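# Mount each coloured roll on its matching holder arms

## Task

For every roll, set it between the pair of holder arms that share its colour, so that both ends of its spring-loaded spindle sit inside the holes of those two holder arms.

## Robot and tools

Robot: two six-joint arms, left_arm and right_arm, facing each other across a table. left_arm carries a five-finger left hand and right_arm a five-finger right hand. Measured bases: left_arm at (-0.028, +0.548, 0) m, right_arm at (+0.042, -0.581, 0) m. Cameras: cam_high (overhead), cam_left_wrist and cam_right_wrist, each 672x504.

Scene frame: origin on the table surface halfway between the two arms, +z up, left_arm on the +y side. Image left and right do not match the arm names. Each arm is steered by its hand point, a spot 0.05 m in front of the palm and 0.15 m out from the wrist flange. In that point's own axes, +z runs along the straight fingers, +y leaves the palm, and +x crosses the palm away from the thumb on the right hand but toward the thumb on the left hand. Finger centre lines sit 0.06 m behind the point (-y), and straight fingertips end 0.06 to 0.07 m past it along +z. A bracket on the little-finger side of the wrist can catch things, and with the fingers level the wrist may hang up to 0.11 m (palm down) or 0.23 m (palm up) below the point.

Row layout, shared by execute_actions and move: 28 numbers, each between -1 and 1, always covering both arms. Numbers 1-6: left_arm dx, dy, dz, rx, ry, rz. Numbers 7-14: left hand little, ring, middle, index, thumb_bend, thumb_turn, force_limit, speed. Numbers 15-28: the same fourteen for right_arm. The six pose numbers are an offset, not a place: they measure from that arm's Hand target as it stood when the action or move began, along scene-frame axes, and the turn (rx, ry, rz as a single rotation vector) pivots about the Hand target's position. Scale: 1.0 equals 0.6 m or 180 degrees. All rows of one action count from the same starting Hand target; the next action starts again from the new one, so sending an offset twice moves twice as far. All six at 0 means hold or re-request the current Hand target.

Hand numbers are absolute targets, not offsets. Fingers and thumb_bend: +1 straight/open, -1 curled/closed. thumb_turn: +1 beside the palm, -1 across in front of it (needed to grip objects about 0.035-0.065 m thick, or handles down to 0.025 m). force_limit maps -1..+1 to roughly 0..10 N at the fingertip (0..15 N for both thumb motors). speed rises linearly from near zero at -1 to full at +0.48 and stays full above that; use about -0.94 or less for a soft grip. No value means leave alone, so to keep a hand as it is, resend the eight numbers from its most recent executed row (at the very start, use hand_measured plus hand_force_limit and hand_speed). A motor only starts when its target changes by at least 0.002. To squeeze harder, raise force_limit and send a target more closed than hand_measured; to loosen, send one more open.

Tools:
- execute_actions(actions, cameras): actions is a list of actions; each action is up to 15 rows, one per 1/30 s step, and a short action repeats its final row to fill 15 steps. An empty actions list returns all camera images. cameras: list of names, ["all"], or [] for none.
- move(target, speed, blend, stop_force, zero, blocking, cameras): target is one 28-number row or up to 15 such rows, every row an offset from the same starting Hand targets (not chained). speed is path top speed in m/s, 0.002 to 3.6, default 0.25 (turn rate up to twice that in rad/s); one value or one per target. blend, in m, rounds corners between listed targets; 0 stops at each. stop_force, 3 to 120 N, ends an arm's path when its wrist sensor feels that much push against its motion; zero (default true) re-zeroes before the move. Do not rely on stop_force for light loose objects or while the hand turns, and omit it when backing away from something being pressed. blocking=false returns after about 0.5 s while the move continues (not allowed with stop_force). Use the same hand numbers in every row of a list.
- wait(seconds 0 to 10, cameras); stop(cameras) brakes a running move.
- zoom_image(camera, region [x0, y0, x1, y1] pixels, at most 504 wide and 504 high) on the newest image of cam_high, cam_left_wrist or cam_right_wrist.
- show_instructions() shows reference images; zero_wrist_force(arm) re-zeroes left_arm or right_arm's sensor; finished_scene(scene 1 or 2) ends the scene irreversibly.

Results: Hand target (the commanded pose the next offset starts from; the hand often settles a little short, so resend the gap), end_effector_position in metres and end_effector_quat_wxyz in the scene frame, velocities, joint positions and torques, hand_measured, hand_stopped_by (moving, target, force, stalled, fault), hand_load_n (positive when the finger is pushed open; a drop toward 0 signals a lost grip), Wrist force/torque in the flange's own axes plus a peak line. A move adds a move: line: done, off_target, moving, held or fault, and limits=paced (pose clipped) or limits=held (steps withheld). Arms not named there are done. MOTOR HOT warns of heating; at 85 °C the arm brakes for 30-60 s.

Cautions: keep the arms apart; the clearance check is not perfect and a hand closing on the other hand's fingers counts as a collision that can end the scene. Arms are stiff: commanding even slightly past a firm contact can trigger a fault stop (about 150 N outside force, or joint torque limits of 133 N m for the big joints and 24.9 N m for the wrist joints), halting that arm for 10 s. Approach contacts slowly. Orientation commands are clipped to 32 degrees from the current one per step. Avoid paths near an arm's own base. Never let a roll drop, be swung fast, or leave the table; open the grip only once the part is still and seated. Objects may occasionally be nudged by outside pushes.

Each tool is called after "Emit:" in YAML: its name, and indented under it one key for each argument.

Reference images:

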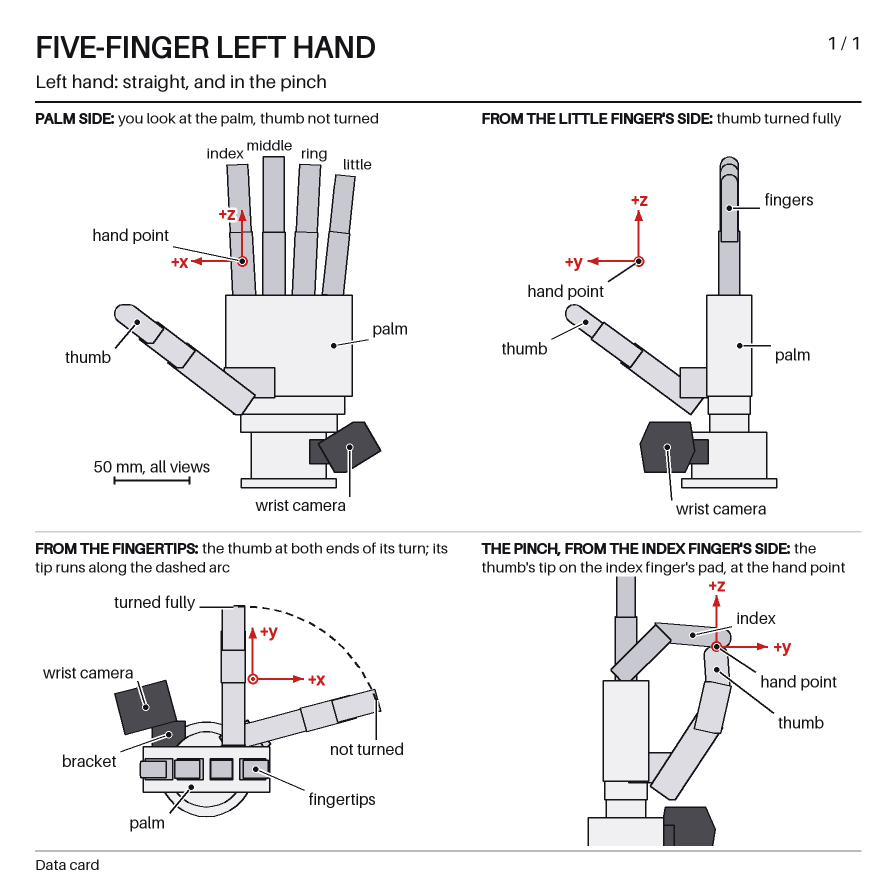

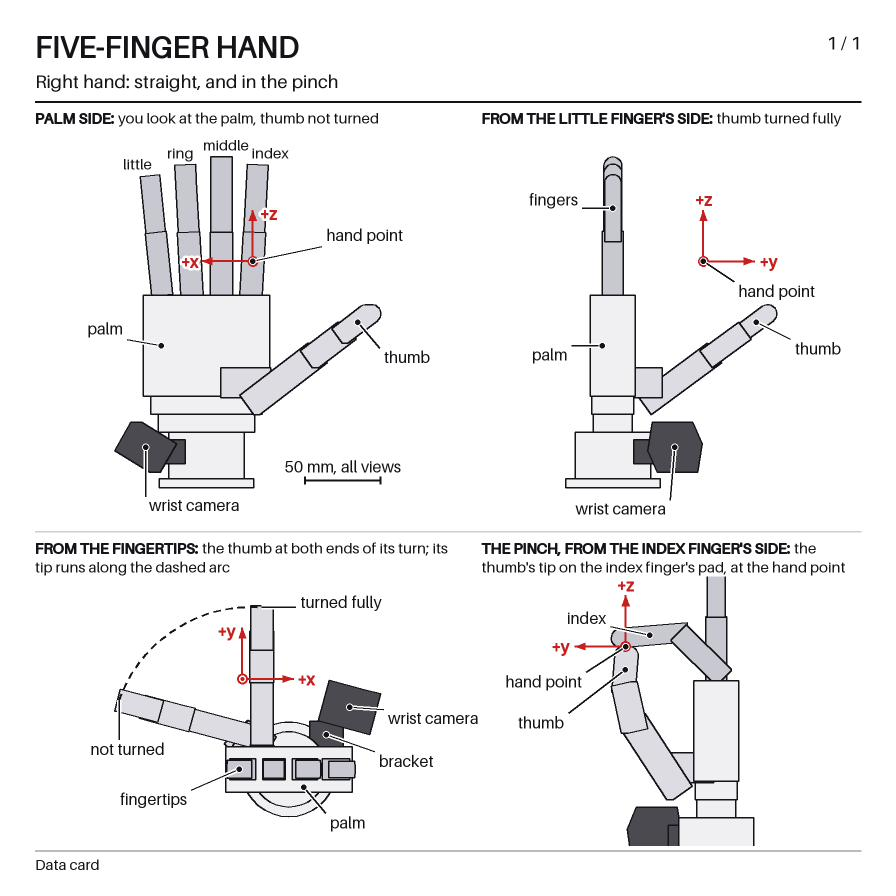

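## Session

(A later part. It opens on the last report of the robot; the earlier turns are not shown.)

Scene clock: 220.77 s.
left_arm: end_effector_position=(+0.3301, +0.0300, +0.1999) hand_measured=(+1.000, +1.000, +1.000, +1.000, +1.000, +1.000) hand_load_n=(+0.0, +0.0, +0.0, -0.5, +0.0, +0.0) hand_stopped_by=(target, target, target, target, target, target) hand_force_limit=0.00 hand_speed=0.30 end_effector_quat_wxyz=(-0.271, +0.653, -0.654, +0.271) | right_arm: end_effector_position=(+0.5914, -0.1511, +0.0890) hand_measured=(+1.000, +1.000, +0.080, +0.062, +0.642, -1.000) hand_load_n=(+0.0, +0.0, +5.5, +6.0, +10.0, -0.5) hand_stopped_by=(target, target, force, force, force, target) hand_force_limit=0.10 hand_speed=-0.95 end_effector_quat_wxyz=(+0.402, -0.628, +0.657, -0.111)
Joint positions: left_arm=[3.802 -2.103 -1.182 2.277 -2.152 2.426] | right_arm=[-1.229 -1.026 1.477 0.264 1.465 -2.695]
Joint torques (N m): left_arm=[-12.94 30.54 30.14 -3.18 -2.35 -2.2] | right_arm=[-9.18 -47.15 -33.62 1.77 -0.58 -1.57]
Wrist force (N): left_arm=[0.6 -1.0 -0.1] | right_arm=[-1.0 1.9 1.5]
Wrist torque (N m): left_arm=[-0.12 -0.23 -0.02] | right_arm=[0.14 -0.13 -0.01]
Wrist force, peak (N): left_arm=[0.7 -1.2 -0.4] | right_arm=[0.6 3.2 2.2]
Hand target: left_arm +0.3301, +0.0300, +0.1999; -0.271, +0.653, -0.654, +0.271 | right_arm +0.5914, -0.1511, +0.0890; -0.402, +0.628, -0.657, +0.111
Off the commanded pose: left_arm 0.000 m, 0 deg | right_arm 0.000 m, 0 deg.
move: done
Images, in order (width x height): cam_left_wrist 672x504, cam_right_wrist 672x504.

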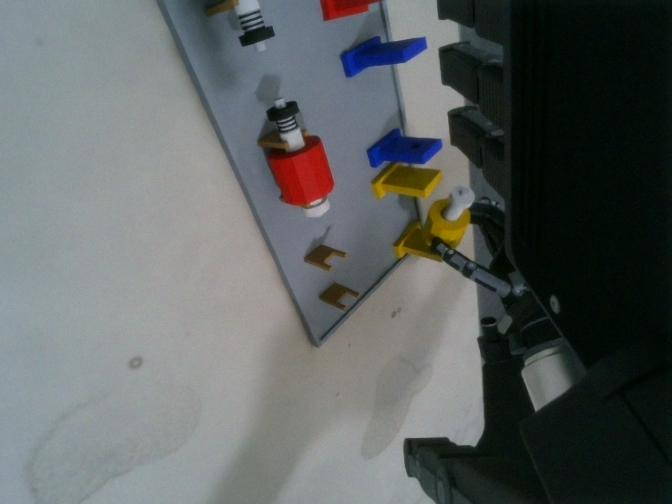

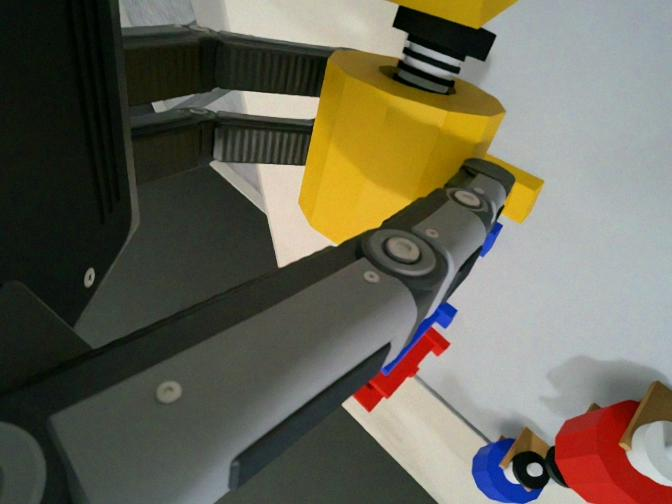

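Emit:
move:
  target: [0,0,0,0,0,0,1,1,1,1,1,1,0,0.3,0,0,-0.005,0,0,0,1,1,-0.35,-0.35,-0.15,-1,0.1,-0.95]
  speed: 0.008
  cameras: ["cam_left_wrist","cam_right_wrist"]

Emit:
zoom_image:
  camera: "cam_right_wrist"
  region: [350, 0, 520, 110]

Emit:
zoom_image:
  camera: "cam_left_wrist"
  region: [415, 175, 485, 265]

Scene clock: 221.77 s.
left_arm: end_effector_position=(+0.3301, +0.0300, +0.1999) hand_measured=(+1.000, +1.000, +1.000, +1.000, +1.000, +1.000) hand_load_n=(+0.0, +0.0, +0.0, +0.0, +0.0, +0.0) hand_stopped_by=(target, target, target, target, target, target) hand_force_limit=0.00 hand_speed=0.30 end_effector_quat_wxyz=(-0.271, +0.653, -0.654, +0.271) | right_arm: end_effector_position=(+0.5914, -0.1511, +0.0861) hand_measured=(+1.000, +1.000, +0.080, +0.062, +0.642, -1.000) hand_load_n=(+0.0, +0.0, +5.0, +6.0, +10.0, -0.5) hand_stopped_by=(target, target, force, force, force, target) hand_force_limit=0.10 hand_speed=-0.95 end_effector_quat_wxyz=(+0.402, -0.628, +0.657, -0.111)
Joint positions: left_arm=[3.802 -2.103 -1.182 2.277 -2.152 2.426] | right_arm=[-1.229 -1.023 1.481 0.258 1.465 -2.695]
Joint torques (N m): left_arm=[-12.79 30.4 30.78 -3.26 -2.13 -2.19] | right_arm=[-8.14 -30.06 -5.97 -1.29 1.89 -1.5]
Wrist force (N): left_arm=[0.5 -1.0 -0.3] | right_arm=[-0.3 1.2 0.7]
Wrist torque (N m): left_arm=[-0.11 -0.20 -0.02] | right_arm=[0.12 -0.11 -0.05]
Wrist force, peak (N): left_arm=[0.6 -1.2 -0.2] | right_arm=[-1.2 2.0 1.4]
Hand target: left_arm +0.3301, +0.0300, +0.1999; -0.271, +0.653, -0.654, +0.271 | right_arm +0.5914, -0.1511, +0.0860; -0.402, +0.628, -0.657, +0.111
Off the commanded pose: left_arm 0.000 m, 0 deg | right_arm 0.000 m, 0 deg.
move: done
Images, in order (width x height): cam_left_wrist 672x504, cam_right_wrist 672x504.

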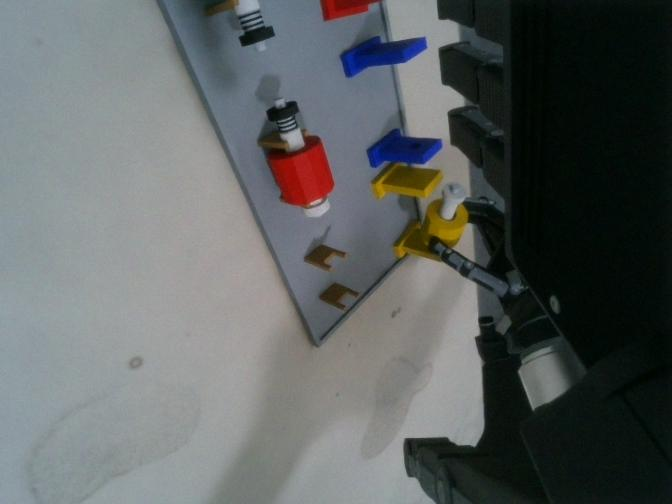

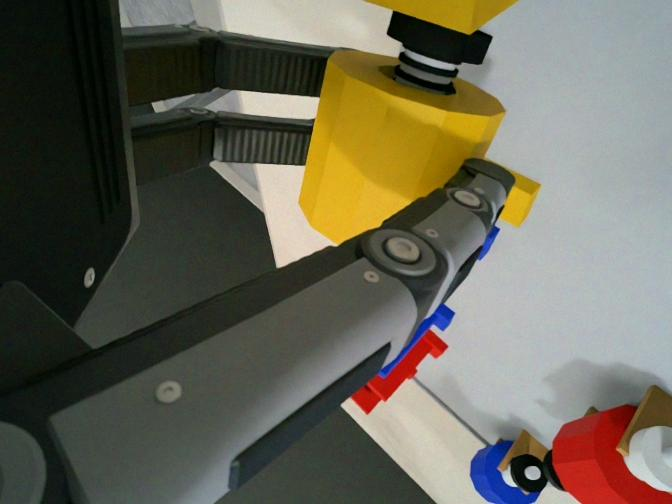

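Scaled by 2.965 from the camera's 672x504 image, which has a finer 960x720 frame.

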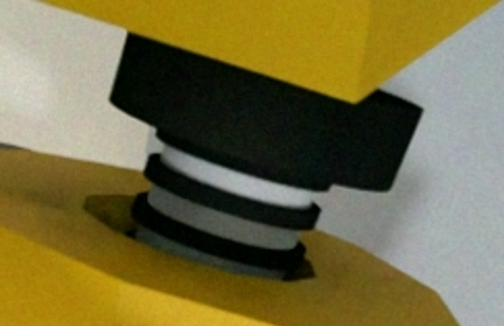

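Scaled by 5.600 from the camera's 672x504 image, which has a finer 960x720 frame.

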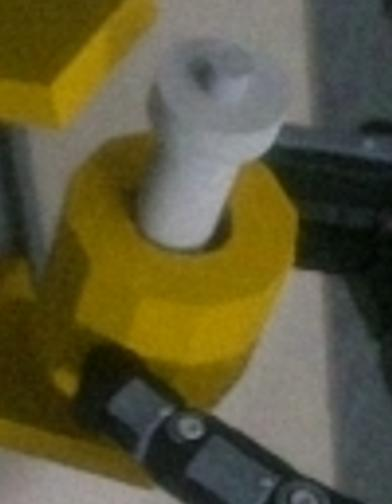

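Emit:
move:
  target: [0,0,0,0,0,0,1,1,1,1,1,1,0,0.3,0.0006,-0.0046,-0.002,0,0,0,1,1,-0.35,-0.35,-0.15,-1,0.1,-0.95]
  speed: 0.008
  stop_force: 4
  cameras: ["cam_left_wrist","cam_right_wrist"]

Emit:
zoom_image:
  camera: "cam_right_wrist"
  region: [350, 0, 520, 110]

Emit:
zoom_image:
  camera: "cam_left_wrist"
  region: [415, 175, 485, 265]

Scene clock: 223.33 s.
left_arm: end_effector_position=(+0.3301, +0.0300, +0.1999) hand_measured=(+1.000, +1.000, +1.000, +1.000, +1.000, +1.000) hand_load_n=(+0.0, +0.0, +0.0, +0.0, +0.0, -0.5) hand_stopped_by=(target, target, target, target, target, target) hand_force_limit=0.00 hand_speed=0.30 end_effector_quat_wxyz=(-0.271, +0.653, -0.654, +0.271) | right_arm: end_effector_position=(+0.5918, -0.1538, +0.0848) hand_measured=(+1.000, +1.000, +0.080, +0.062, +0.642, -1.000) hand_load_n=(+0.0, +0.0, +5.0, +6.0, +10.0, -0.5) hand_stopped_by=(target, target, force, force, force, target) hand_force_limit=0.10 hand_speed=-0.95 end_effector_quat_wxyz=(+0.402, -0.628, +0.657, -0.111)
Joint positions: left_arm=[3.802 -2.103 -1.182 2.277 -2.152 2.426] | right_arm=[-1.234 -1.024 1.487 0.254 1.461 -2.699]
Joint torques (N m): left_arm=[-12.93 29.62 31.02 -3.24 -2.17 -2.02] | right_arm=[-8.03 -45.03 -5.27 -1.13 -2.26 -1.63]
Wrist force (N): left_arm=[0.6 -1.1 -0.2] | right_arm=[-0.2 1.0 0.8]
Wrist torque (N m): left_arm=[-0.13 -0.22 -0.01] | right_arm=[0.07 -0.12 -0.05]
Wrist force, peak (N): left_arm=[0.5 -1.3 -0.1] | right_arm=[-0.4 1.6 0.9]
Hand target: left_arm +0.3301, +0.0300, +0.1999; -0.271, +0.653, -0.654, +0.271 | right_arm +0.5918, -0.1538, +0.0848; -0.402, +0.628, -0.657, +0.111
Off the commanded pose: left_arm 0.000 m, 0 deg | right_arm 0.000 m, 0 deg.
move: done
Images, in order (width x height): cam_left_wrist 672x504, cam_right_wrist 672x504.

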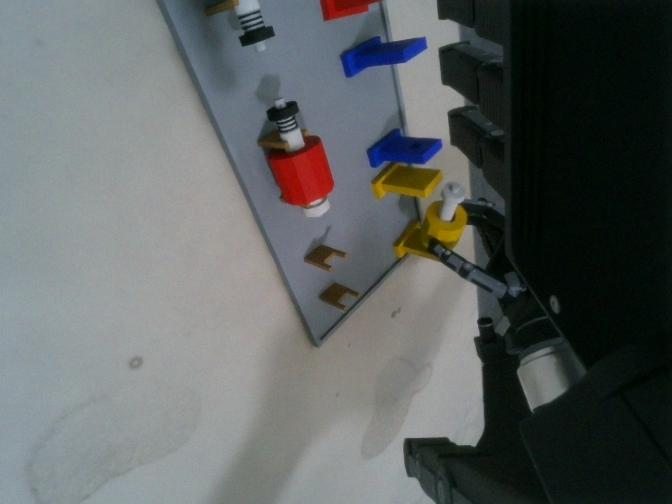

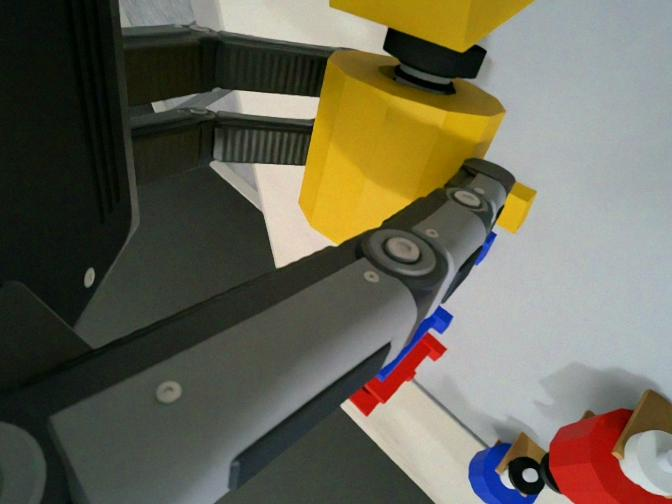

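Scaled by 2.965 from the camera's 672x504 image, which has a finer 960x720 frame.

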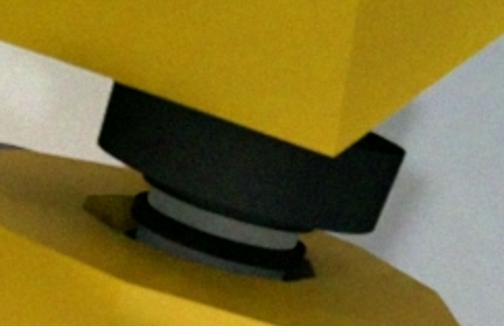

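Scaled by 5.600 from the camera's 672x504 image, which has a finer 960x720 frame.

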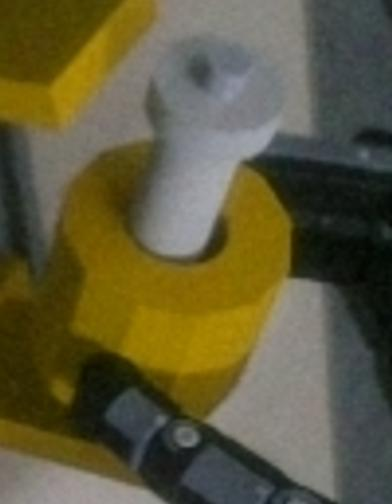

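Emit:
move:
  target: [0,0,0,0,0,0,1,1,1,1,1,1,0,0.3,0.0042,0.0005,0,0,0,0,1,1,-0.35,-0.35,-0.15,-1,0.1,-0.95]
  speed: 0.008
  stop_force: 3
  cameras: ["cam_left_wrist","cam_right_wrist"]

Emit:
zoom_image:
  camera: "cam_right_wrist"
  region: [350, 0, 520, 110]

Emit:
zoom_image:
  camera: "cam_left_wrist"
  region: [415, 175, 485, 265]

Scene clock: 226.30 s.
left_arm: end_effector_position=(+0.3301, +0.0300, +0.1999) hand_measured=(+1.000, +1.000, +1.000, +1.000, +1.000, +1.000) hand_load_n=(+0.0, +0.0, +0.0, +0.0, +0.0, -0.5) hand_stopped_by=(target, target, target, target, target, target) hand_force_limit=0.00 hand_speed=0.30 end_effector_quat_wxyz=(-0.271, +0.653, -0.654, +0.271) | right_arm: end_effector_position=(+0.5943, -0.1535, +0.0848) hand_measured=(+1.000, +1.000, +0.080, +0.062, +0.642, -1.000) hand_load_n=(+0.0, +0.0, +5.0, +6.0, +10.5, -0.5) hand_stopped_by=(target, target, force, force, force, target) hand_force_limit=0.10 hand_speed=-0.95 end_effector_quat_wxyz=(+0.402, -0.628, +0.657, -0.111)
Joint positions: left_arm=[3.802 -2.103 -1.182 2.277 -2.152 2.426] | right_arm=[-1.235 -1.019 1.479 0.257 1.46 -2.699]
Joint torques (N m): left_arm=[-13.02 30.27 30.59 -3.32 -2.25 -1.92] | right_arm=[-8.99 -29.48 -32.01 1.71 -2.15 -1.47]
Wrist force (N): left_arm=[0.6 -1.1 -0.1] | right_arm=[-0.4 1.3 0.6]
Wrist torque (N m): left_arm=[-0.15 -0.22 -0.02] | right_arm=[0.10 -0.07 -0.06]
Wrist force, peak (N): left_arm=[0.6 -1.3 0.0] | right_arm=[-0.5 1.5 0.9]
Hand target: left_arm +0.3301, +0.0300, +0.1999; -0.271, +0.653, -0.654, +0.271 | right_arm +0.5943, -0.1535, +0.0848; -0.402, +0.628, -0.657, +0.111
Off the commanded pose: left_arm 0.000 m, 0 deg | right_arm 0.000 m, 0 deg.
move: done
Images, in order (width x height): cam_left_wrist 672x504, cam_right_wrist 672x504.

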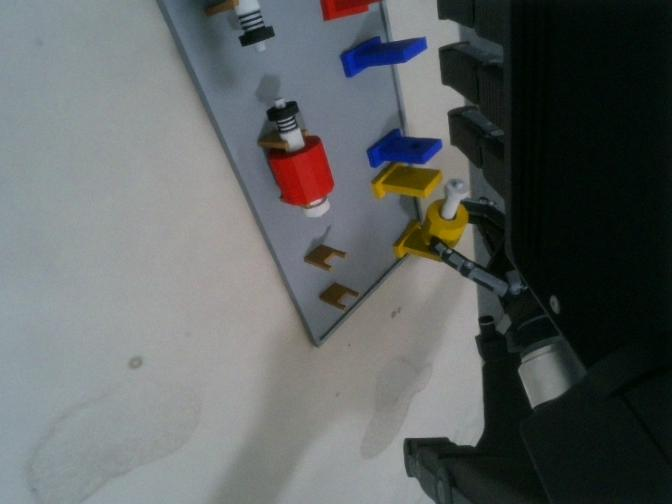

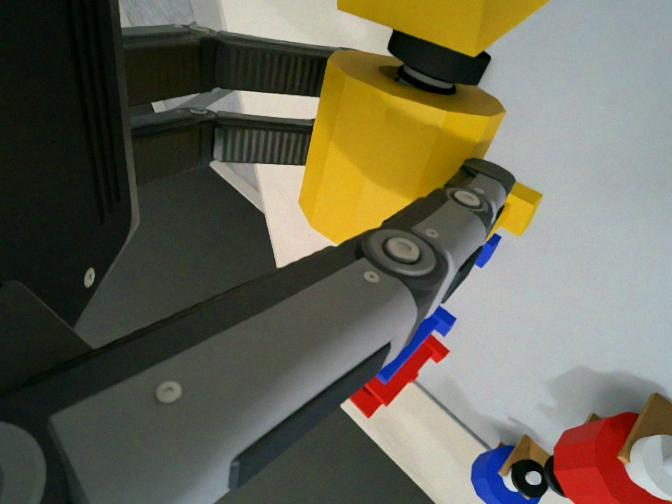

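Scaled by 2.965 from the camera's 672x504 image, which has a finer 960x720 frame.

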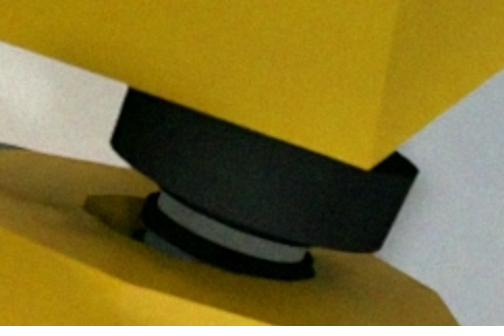

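Scaled by 5.600 from the camera's 672x504 image, which has a finer 960x720 frame.

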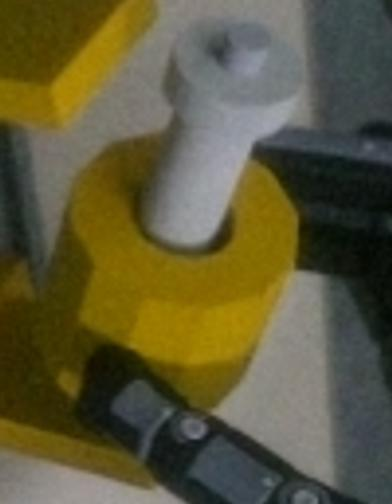

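Emit:
move:
  target: [0,0,0,0,0,0,1,1,1,1,1,1,0,0.3,0.005,0.0006,0,0,0,0,1,1,-0.35,-0.35,-0.15,-1,0.1,-0.95]
  speed: 0.008
  stop_force: 3
  cameras: ["cam_left_wrist","cam_right_wrist"]

Emit:
zoom_image:
  camera: "cam_right_wrist"
  region: [350, 0, 520, 110]

Emit:
zoom_image:
  camera: "cam_left_wrist"
  region: [415, 175, 485, 265]

Scene clock: 229.10 s.
left_arm: end_effector_position=(+0.3301, +0.0300, +0.1999) hand_measured=(+1.000, +1.000, +1.000, +1.000, +1.000, +1.000) hand_load_n=(+0.0, +0.0, +0.0, +0.0, -0.5, -0.5) hand_stopped_by=(target, target, target, target, target, target) hand_force_limit=0.00 hand_speed=0.30 end_effector_quat_wxyz=(-0.271, +0.653, -0.654, +0.271) | right_arm: end_effector_position=(+0.5973, -0.1532, +0.0848) hand_measured=(+1.000, +1.000, +0.080, +0.062, +0.642, -1.000) hand_load_n=(+0.0, +0.0, +5.0, +6.0, +10.0, -0.5) hand_stopped_by=(target, target, force, force, force, target) hand_force_limit=0.10 hand_speed=-0.95 end_effector_quat_wxyz=(+0.402, -0.628, +0.657, -0.111)
Joint positions: left_arm=[3.802 -2.103 -1.182 2.277 -2.152 2.426] | right_arm=[-1.237 -1.013 1.469 0.261 1.459 -2.7]
Joint torques (N m): left_arm=[-11.71 30.41 30.44 -3.12 -2.27 -2.11] | right_arm=[-8.19 -30.12 -34.87 1.72 -2.33 -1.71]
Wrist force (N): left_arm=[0.5 -1.0 -0.1] | right_arm=[-0.5 1.2 0.4]
Wrist torque (N m): left_arm=[-0.12 -0.20 -0.03] | right_arm=[0.11 -0.04 -0.07]
Wrist force, peak (N): left_arm=[0.4 -1.3 -0.4] | right_arm=[-0.4 1.7 0.7]
Hand target: left_arm +0.3301, +0.0300, +0.1999; -0.271, +0.653, -0.654, +0.271 | right_arm +0.5973, -0.1532, +0.0848; -0.402, +0.628, -0.657, +0.111
Off the commanded pose: left_arm 0.000 m, 0 deg | right_arm 0.000 m, 0 deg.
move: done
Images, in order (width x height): cam_left_wrist 672x504, cam_right_wrist 672x504.

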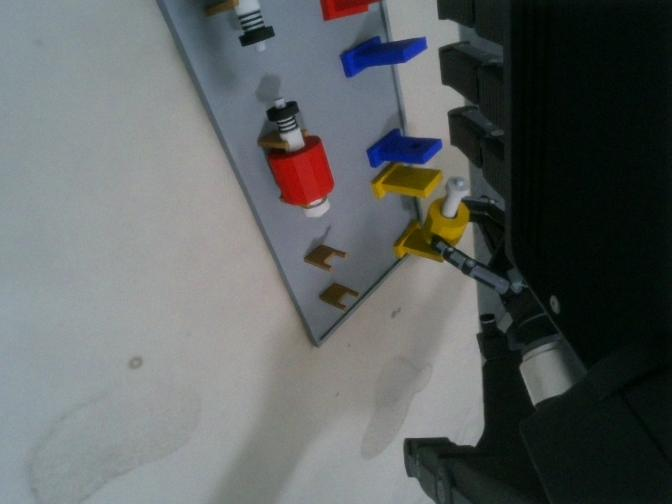

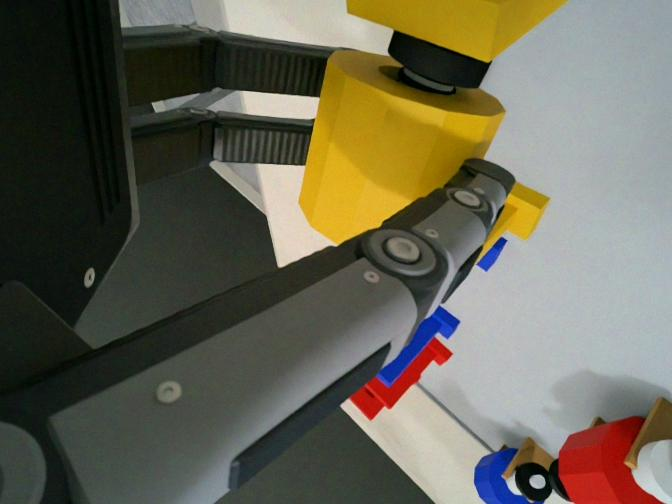

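Scaled by 2.965 from the camera's 672x504 image, which has a finer 960x720 frame.

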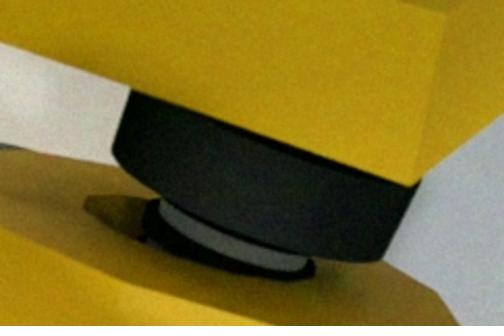

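Scaled by 5.600 from the camera's 672x504 image, which has a finer 960x720 frame.

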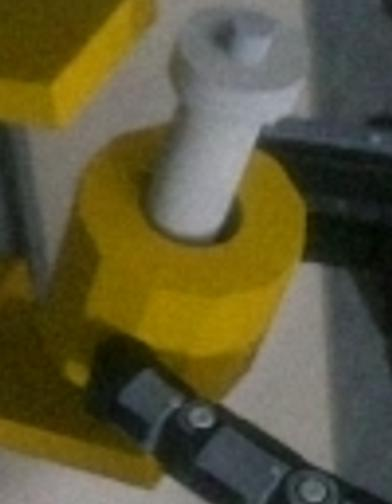

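Emit:
move:
  target: [0,0,0,0,0,0,1,1,1,1,1,1,0,0.3,0.0015,-0.0122,-0.0052,0,0,0,1,1,-0.35,-0.35,-0.15,-1,0.1,-0.95]
  speed: 0.006
  stop_force: 3
  cameras: ["cam_left_wrist","cam_right_wrist"]

Emit:
zoom_image:
  camera: "cam_right_wrist"
  region: [350, 0, 520, 110]

Scene clock: 231.43 s.
left_arm: end_effector_position=(+0.3301, +0.0300, +0.1999) hand_measured=(+1.000, +1.000, +1.000, +1.000, +1.000, +1.000) hand_load_n=(+0.0, +0.0, +0.0, +0.0, +0.0, -0.5) hand_stopped_by=(target, target, target, target, target, target) hand_force_limit=0.00 hand_speed=0.30 end_effector_quat_wxyz=(-0.271, +0.653, -0.654, +0.271) | right_arm: end_effector_position=(+0.5977, -0.1566, +0.0833) hand_measured=(+1.000, +1.000, +0.080, +0.062, +0.642, -1.000) hand_load_n=(+0.0, +0.0, +3.5, +6.0, +10.5, +1.0) hand_stopped_by=(target, target, force, force, force, target) hand_force_limit=0.10 hand_speed=-0.95 end_effector_quat_wxyz=(+0.402, -0.628, +0.657, -0.111)
Joint positions: left_arm=[3.802 -2.103 -1.182 2.277 -2.152 2.426] | right_arm=[-1.243 -1.015 1.476 0.256 1.454 -2.705]
Joint torques (N m): left_arm=[-12.29 30.99 30.27 -3.26 -2.28 -2.11] | right_arm=[9.4 -29.92 -32.14 1.66 2.82 0.66]
Wrist force (N): left_arm=[0.5 -0.9 -0.3] | right_arm=[-2.2 2.9 0.1]
Wrist torque (N m): left_arm=[-0.10 -0.21 -0.02] | right_arm=[0.18 -0.05 0.02]
Wrist force, peak (N): left_arm=[0.8 -1.2 -0.3] | right_arm=[-4.2 3.1 0.3]
Hand target: left_arm +0.3301, +0.0300, +0.1999; -0.271, +0.653, -0.654, +0.271 | right_arm +0.5977, -0.1566, +0.0833; -0.402, +0.628, -0.657, +0.111 (not the last commanded pose)
Off the commanded pose: left_arm 0.000 m, 0 deg | right_arm 0.004 m, 0 deg.
move: contact (right_arm)
Images, in order (width x height): cam_left_wrist 672x504, cam_right_wrist 672x504.

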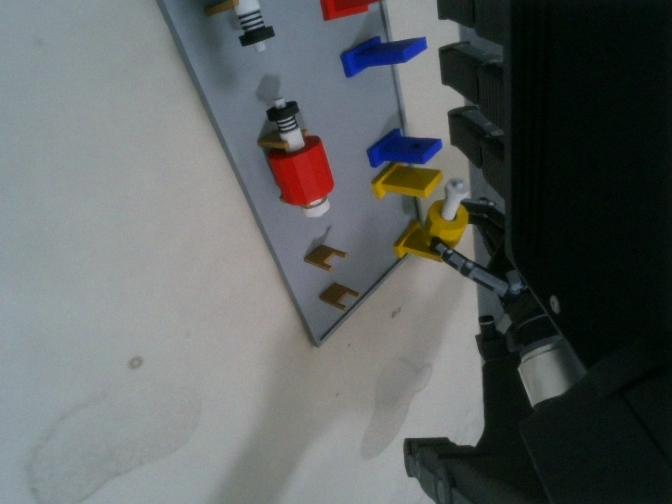

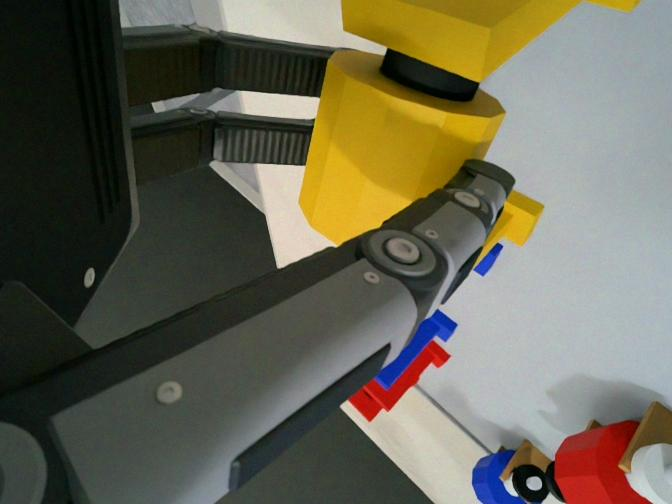

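Scaled by 2.965 from the camera's 672x504 image, which has a finer 960x720 frame.

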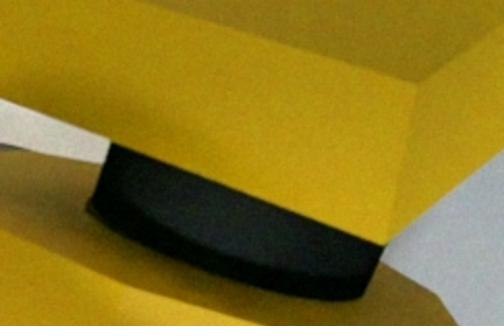

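Emit:
zoom_image:
  camera: "cam_left_wrist"
  region: [410, 210, 460, 260]

Emit:
zoom_image:
  camera: "cam_right_wrist"
  region: [320, 0, 672, 250]

Scaled by 10.080 from the camera's 672x504 image, which has a finer 960x720 frame.

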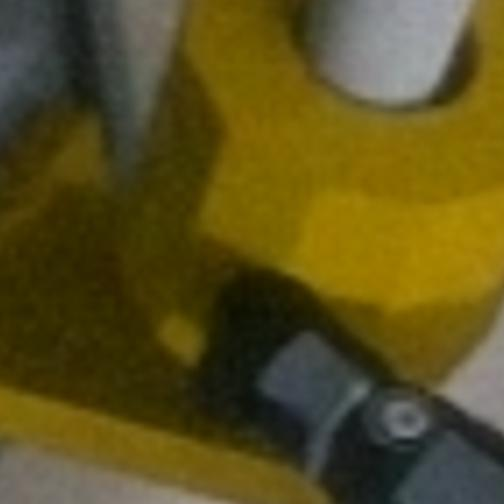

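Scaled by 1.432 from the camera's 672x504 image, which has a finer 960x720 frame.

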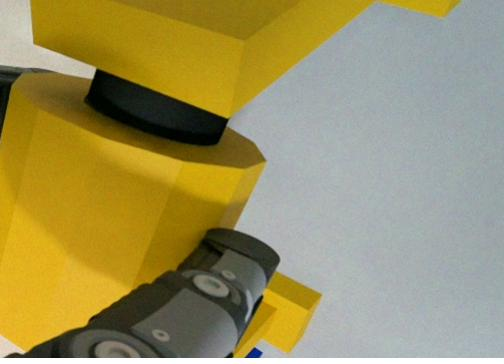

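Emit:
move:
  target:
    - [0,0,0,0,0,0,1,1,1,1,1,1,0,0.3,-0.0008,0.0061,0.0026,0,0,0,1,1,-0.35,-0.35,-0.15,-1,0.1,-0.95]
    - [0,0,0,0,0,0,1,1,1,1,1,1,0,0.3,-0.0008,0.0061,0.0426,0,0,0,1,1,-0.35,-0.35,-0.15,-1,0.1,-0.95]
    - [0,0,0,0,0,0,1,1,1,1,1,1,0,0.3,0.0007,-0.0061,0.0426,0,0,0,1,1,-0.35,-0.35,-0.15,-1,0.1,-0.95]
  speed: 0.03
  cameras: ["cam_left_wrist","cam_right_wrist"]

Emit:
zoom_image:
  camera: "cam_left_wrist"
  region: [410, 170, 510, 260]

Emit:
zoom_image:
  camera: "cam_right_wrist"
  region: [320, 0, 672, 250]

Scene clock: 240.40 s.
left_arm: end_effector_position=(+0.3301, +0.0300, +0.1999) hand_measured=(+1.000, +1.000, +1.000, +1.000, +1.000, +1.000) hand_load_n=(+0.0, +0.0, +0.0, +0.0, +0.0, -0.5) hand_stopped_by=(target, target, target, target, target, target) hand_force_limit=0.00 hand_speed=0.30 end_effector_quat_wxyz=(-0.271, +0.653, -0.654, +0.271) | right_arm: end_effector_position=(+0.5981, -0.1602, +0.1089) hand_measured=(+1.000, +1.000, +0.080, +0.062, +0.642, -1.000) hand_load_n=(+0.0, +0.0, +5.0, +6.0, +10.0, -0.5) hand_stopped_by=(target, target, force, force, force, target) hand_force_limit=0.10 hand_speed=-0.95 end_effector_quat_wxyz=(+0.402, -0.628, +0.657, -0.111)
Joint positions: left_arm=[3.802 -2.103 -1.182 2.277 -2.152 2.426] | right_arm=[-1.25 -1.044 1.451 0.31 1.449 -2.709]
Joint torques (N m): left_arm=[-13.21 30.71 30.32 -3.06 -2.22 -2.05] | right_arm=[-8.37 -45.84 -5.74 -1.22 -2.5 -1.43]
Wrist force (N): left_arm=[0.4 -0.9 -0.1] | right_arm=[-0.3 0.8 0.6]
Wrist torque (N m): left_arm=[-0.11 -0.19 -0.03] | right_arm=[0.05 -0.01 -0.10]
Wrist force, peak (N): left_arm=[0.9 -1.1 -0.3] | right_arm=[-2.3 3.2 0.1]
Hand target: left_arm +0.3301, +0.0300, +0.1999; -0.271, +0.653, -0.654, +0.271 | right_arm +0.5981, -0.1603, +0.1089; -0.402, +0.628, -0.657, +0.111
Off the commanded pose: left_arm 0.000 m, 0 deg | right_arm 0.000 m, 0 deg.
move: done
Images, in order (width x height): cam_left_wrist 672x504, cam_right_wrist 672x504.

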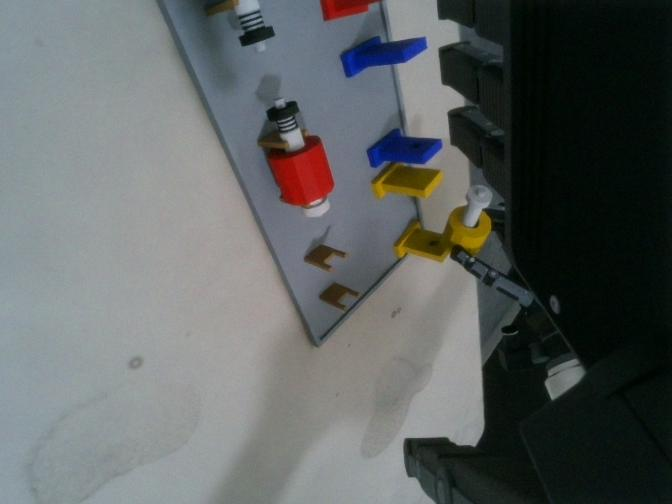

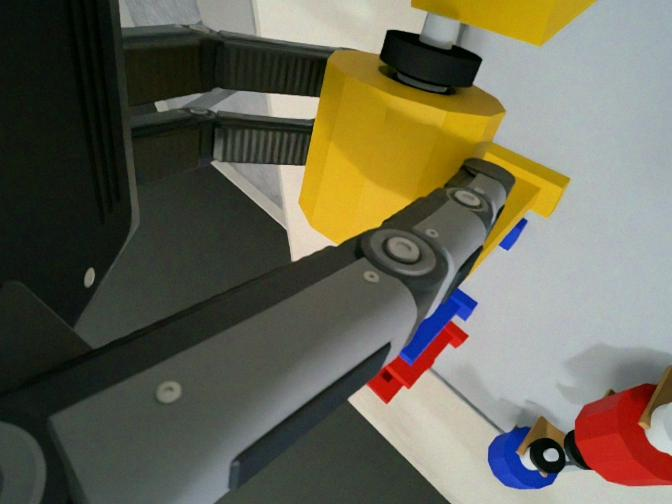

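Scaled by 5.040 from the camera's 672x504 image, which has a finer 960x720 frame.

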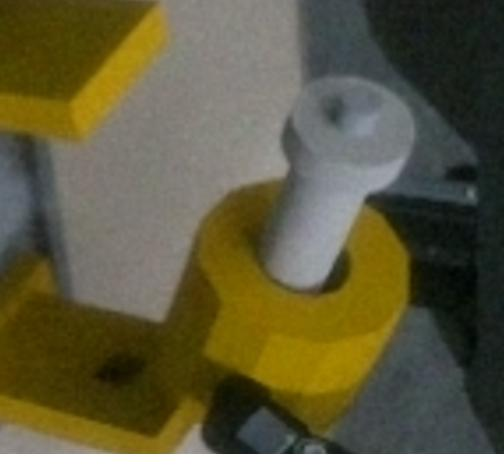

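Scaled by 1.432 from the camera's 672x504 image, which has a finer 960x720 frame.

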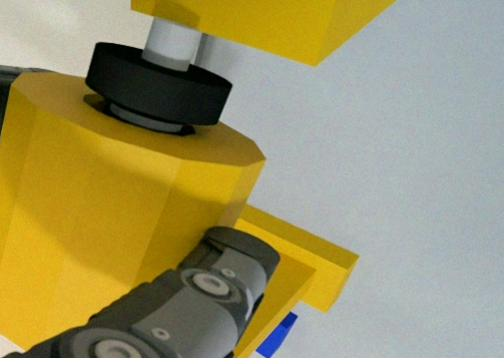

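Emit:
zoom_image:
  camera: "cam_right_wrist"
  region: [370, 0, 500, 100]

Emit:
zoom_image:
  camera: "cam_left_wrist"
  region: [225, 80, 345, 220]

Scaled by 3.877 from the camera's 672x504 image, which has a finer 960x720 frame.

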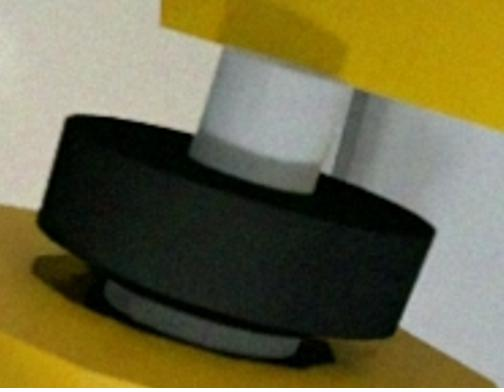

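Scaled by 3.600 from the camera's 672x504 image, which has a finer 960x720 frame.

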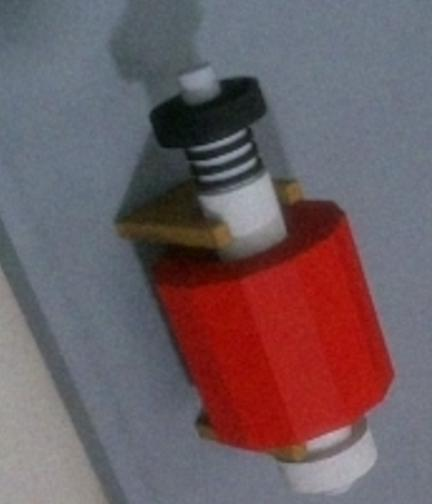

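Emit:
move:
  target: [0,0,0,0,0,0,1,1,1,1,1,1,0,0.3,0,0,-0.03,0,0,0,1,1,-0.35,-0.35,-0.15,-1,0.1,-0.95]
  speed: 0.008
  stop_force: 3
  cameras: ["cam_left_wrist","cam_right_wrist"]

Emit:
zoom_image:
  camera: "cam_left_wrist"
  region: [410, 170, 510, 260]

Emit:
zoom_image:
  camera: "cam_right_wrist"
  region: [370, 0, 500, 100]

Scene clock: 247.23 s.
left_arm: end_effector_position=(+0.3301, +0.0300, +0.1999) hand_measured=(+1.000, +1.000, +1.000, +1.000, +1.000, +1.000) hand_load_n=(+0.0, +0.0, +0.0, +0.0, +0.0, +0.0) hand_stopped_by=(target, target, target, target, target, target) hand_force_limit=0.00 hand_speed=0.30 end_effector_quat_wxyz=(-0.271, +0.653, -0.654, +0.271) | right_arm: end_effector_position=(+0.5981, -0.1603, +0.0909) hand_measured=(+1.000, +1.000, +0.078, +0.062, +0.642, -1.000) hand_load_n=(+0.0, +0.0, +1.5, +5.5, +7.0, +0.0) hand_stopped_by=(target, target, force, force, force, target) hand_force_limit=0.10 hand_speed=-0.95 end_effector_quat_wxyz=(+0.402, -0.628, +0.657, -0.111)
Joint positions: left_arm=[3.802 -2.103 -1.182 2.277 -2.152 2.426] | right_arm=[-1.25 -1.026 1.473 0.27 1.448 -2.709]
Joint torques (N m): left_arm=[-12.21 31.18 30.14 -3.12 -2.14 -1.99] | right_arm=[-7.86 -29.27 -5.41 -1 -1.4 -1.26]
Wrist force (N): left_arm=[0.5 -0.9 -0.1] | right_arm=[-0.9 0.8 0.0]
Wrist torque (N m): left_arm=[-0.11 -0.21 -0.02] | right_arm=[0.07 -0.07 -0.07]
Wrist force, peak (N): left_arm=[0.6 -1.4 0.0] | right_arm=[-1.2 1.1 0.3]
Hand target: left_arm +0.3301, +0.0300, +0.1999; -0.271, +0.653, -0.654, +0.271 | right_arm +0.5981, -0.1603, +0.0909; -0.402, +0.628, -0.657, +0.111
Off the commanded pose: left_arm 0.000 m, 0 deg | right_arm 0.000 m, 0 deg.
move: done
Images, in order (width x height): cam_left_wrist 672x504, cam_right_wrist 672x504.

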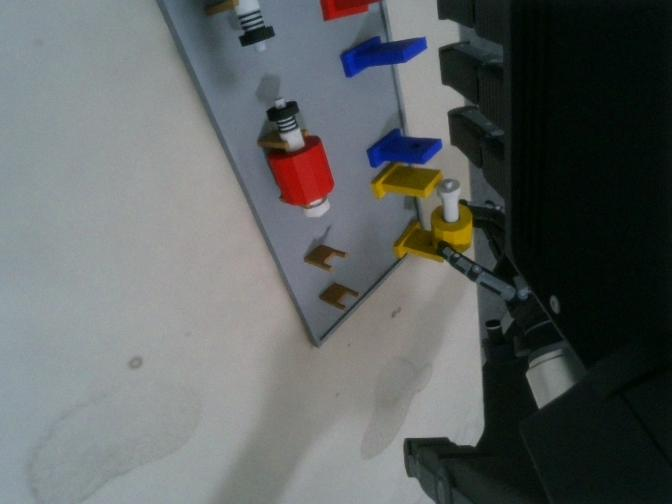

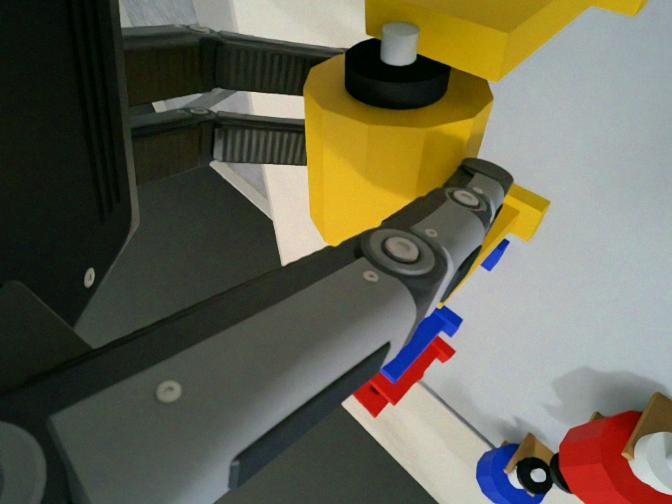

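Scaled by 5.040 from the camera's 672x504 image, which has a finer 960x720 frame.

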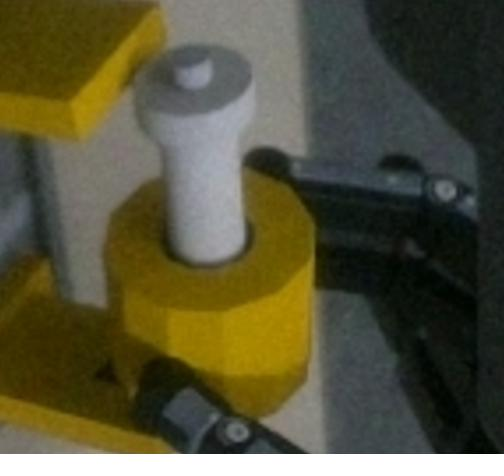

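Scaled by 3.877 from the camera's 672x504 image, which has a finer 960x720 frame.

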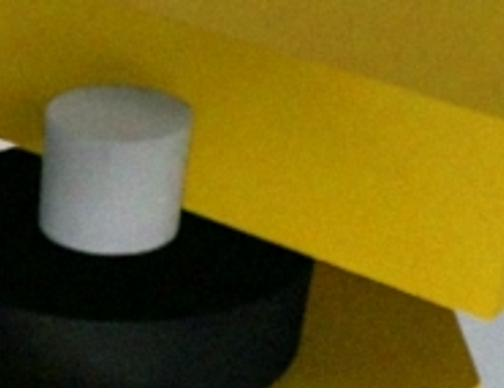

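Emit:
move:
  target:
    - [0,0,0,0,0,0,1,1,1,1,1,1,0,0.3,0,0.01,0.05,0,0,0,1,1,-0.35,-0.35,-0.15,-1,0.1,-0.95]
    - [0,0.12,-0.05,-0.03,0,0,0,1,1,1,1,1,1,0,0.3,0.0,0.01,0.14,0,0,0,1,1,-0.35,-0.35,-0.15,-1,0.1,-0.95]
  speed: 0.08
  cameras: ["all"]


Emit:
move:
  target:
    - [0,0,0,0,0,0,1,1,1,1,1,1,0,0.3,0,0.01,0.05,0,0,0,1,1,-0.35,-0.35,-0.15,-1,0.1,-0.95]
    - [0.1167,-0.05,-0.033,0,0,0,1,1,1,1,1,1,0,0.3,0,0.01,0.14,0,0,0,1,1,-0.35,-0.35,-0.15,-1,0.1,-0.95]
  speed: 0.08
  cameras: ["all"]

Emit:
zoom_image:
  camera: "cam_left_wrist"
  region: [300, 150, 500, 330]

Scene clock: 253.23 s.
left_arm: end_effector_position=(+0.4001, +0.0000, +0.1801) hand_measured=(+1.000, +1.000, +1.000, +1.000, +1.000, +1.000) hand_load_n=(+0.0, +0.0, -0.5, +0.0, +0.0, +0.0) hand_stopped_by=(target, target, target, target, target, target) hand_force_limit=0.00 hand_speed=0.30 end_effector_quat_wxyz=(-0.271, +0.653, -0.654, +0.271) | right_arm: end_effector_position=(+0.5981, -0.1543, +0.1748) hand_measured=(+1.000, +1.000, +0.078, +0.062, +0.642, -1.000) hand_load_n=(+0.0, +0.0, +2.0, +5.0, +7.0, -1.0) hand_stopped_by=(target, target, force, force, force, target) hand_force_limit=0.10 hand_speed=-0.95 end_effector_quat_wxyz=(+0.402, -0.628, +0.657, -0.111)
Joint positions: left_arm=[3.863 -2.264 -0.964 2.252 -2.119 2.486] | right_arm=[-1.239 -1.088 1.341 0.463 1.457 -2.702]
Joint torques (N m): left_arm=[13.34 34.66 30.23 -3.02 0.56 2.41] | right_arm=[7.66 -45.18 -36.31 1.76 2.2 -0.59]
Wrist force (N): left_arm=[0.6 -0.6 0.0] | right_arm=[0.2 0.9 0.5]
Wrist torque (N m): left_arm=[-0.02 -0.19 -0.15] | right_arm=[0.10 -0.08 -0.16]
Wrist force, peak (N): left_arm=[0.6 -1.2 -0.4] | right_arm=[-1.5 1.1 0.3]
Hand target: left_arm +0.4002, +0.0000, +0.1801; -0.271, +0.653, -0.654, +0.271 | right_arm +0.5981, -0.1543, +0.1749; -0.402, +0.628, -0.657, +0.111
Off the commanded pose: left_arm 0.000 m, 0 deg | right_arm 0.000 m, 0 deg.
move: done

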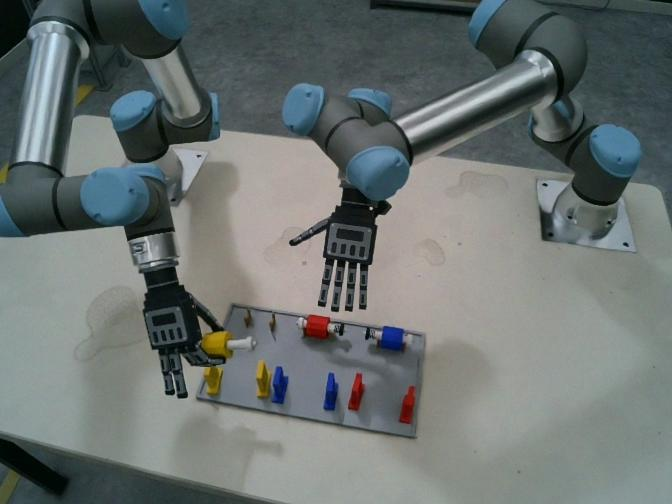

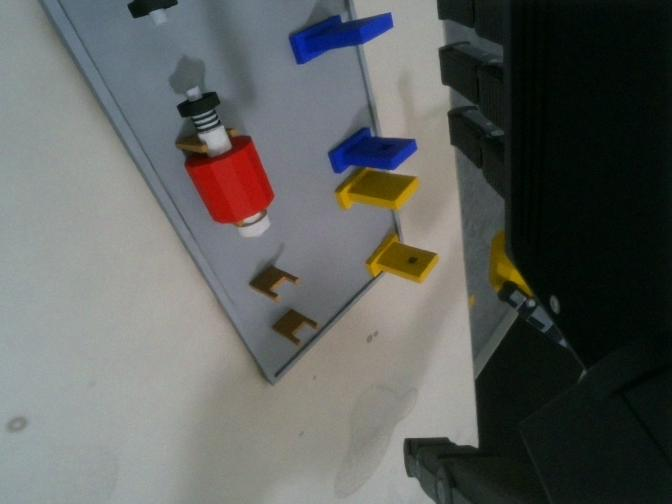

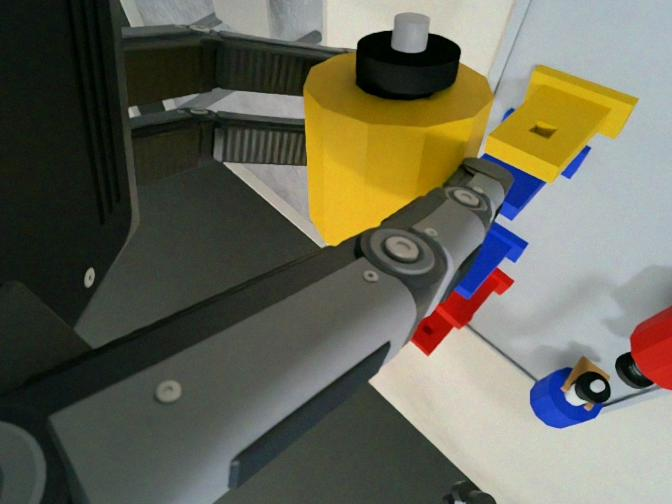

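Scaled by 2.520 from the camera's 672x504 image, which has a finer 960x720 frame.

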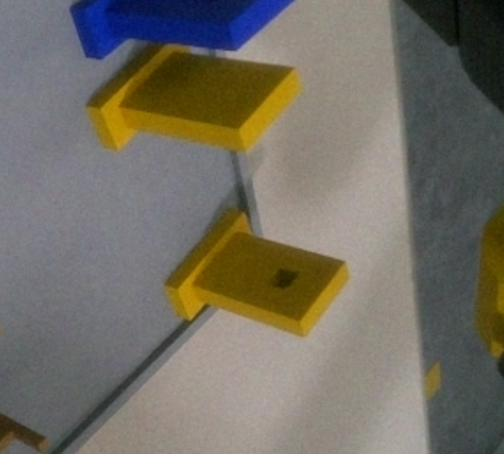

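Emit:
zoom_image:
  camera: "cam_left_wrist"
  region: [360, 225, 450, 295]

Emit:
zoom_image:
  camera: "cam_right_wrist"
  region: [470, 50, 650, 190]

Emit:
zoom_image:
  camera: "cam_right_wrist"
  region: [280, 0, 520, 260]

Scaled by 5.600 from the camera's 672x504 image, which has a finer 960x720 frame.

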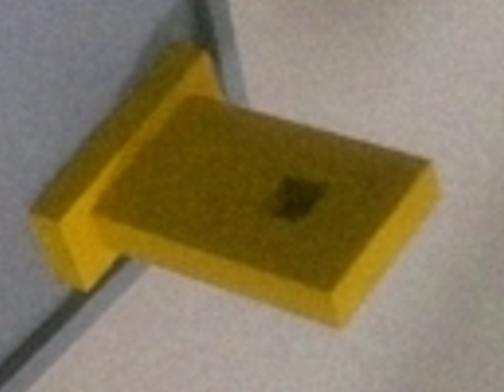

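Scaled by 2.800 from the camera's 672x504 image, which has a finer 960x720 frame.

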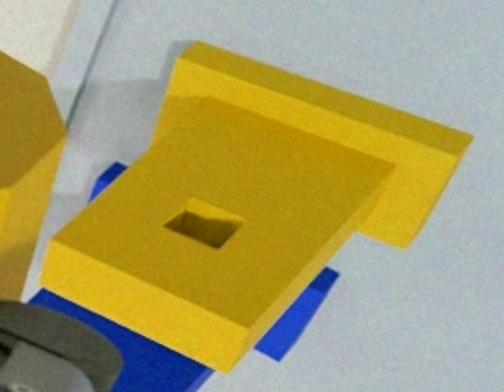

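Scaled by 1.938 from the camera's 672x504 image, which has a finer 960x720 frame.

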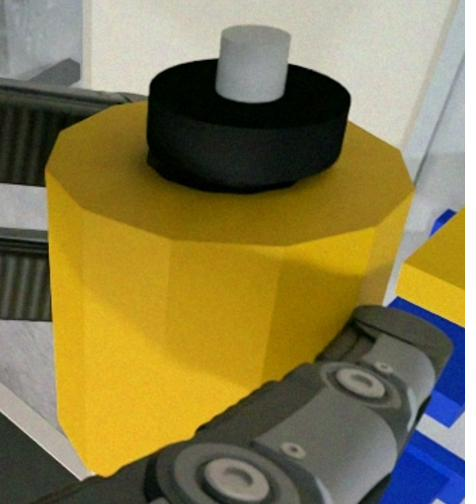

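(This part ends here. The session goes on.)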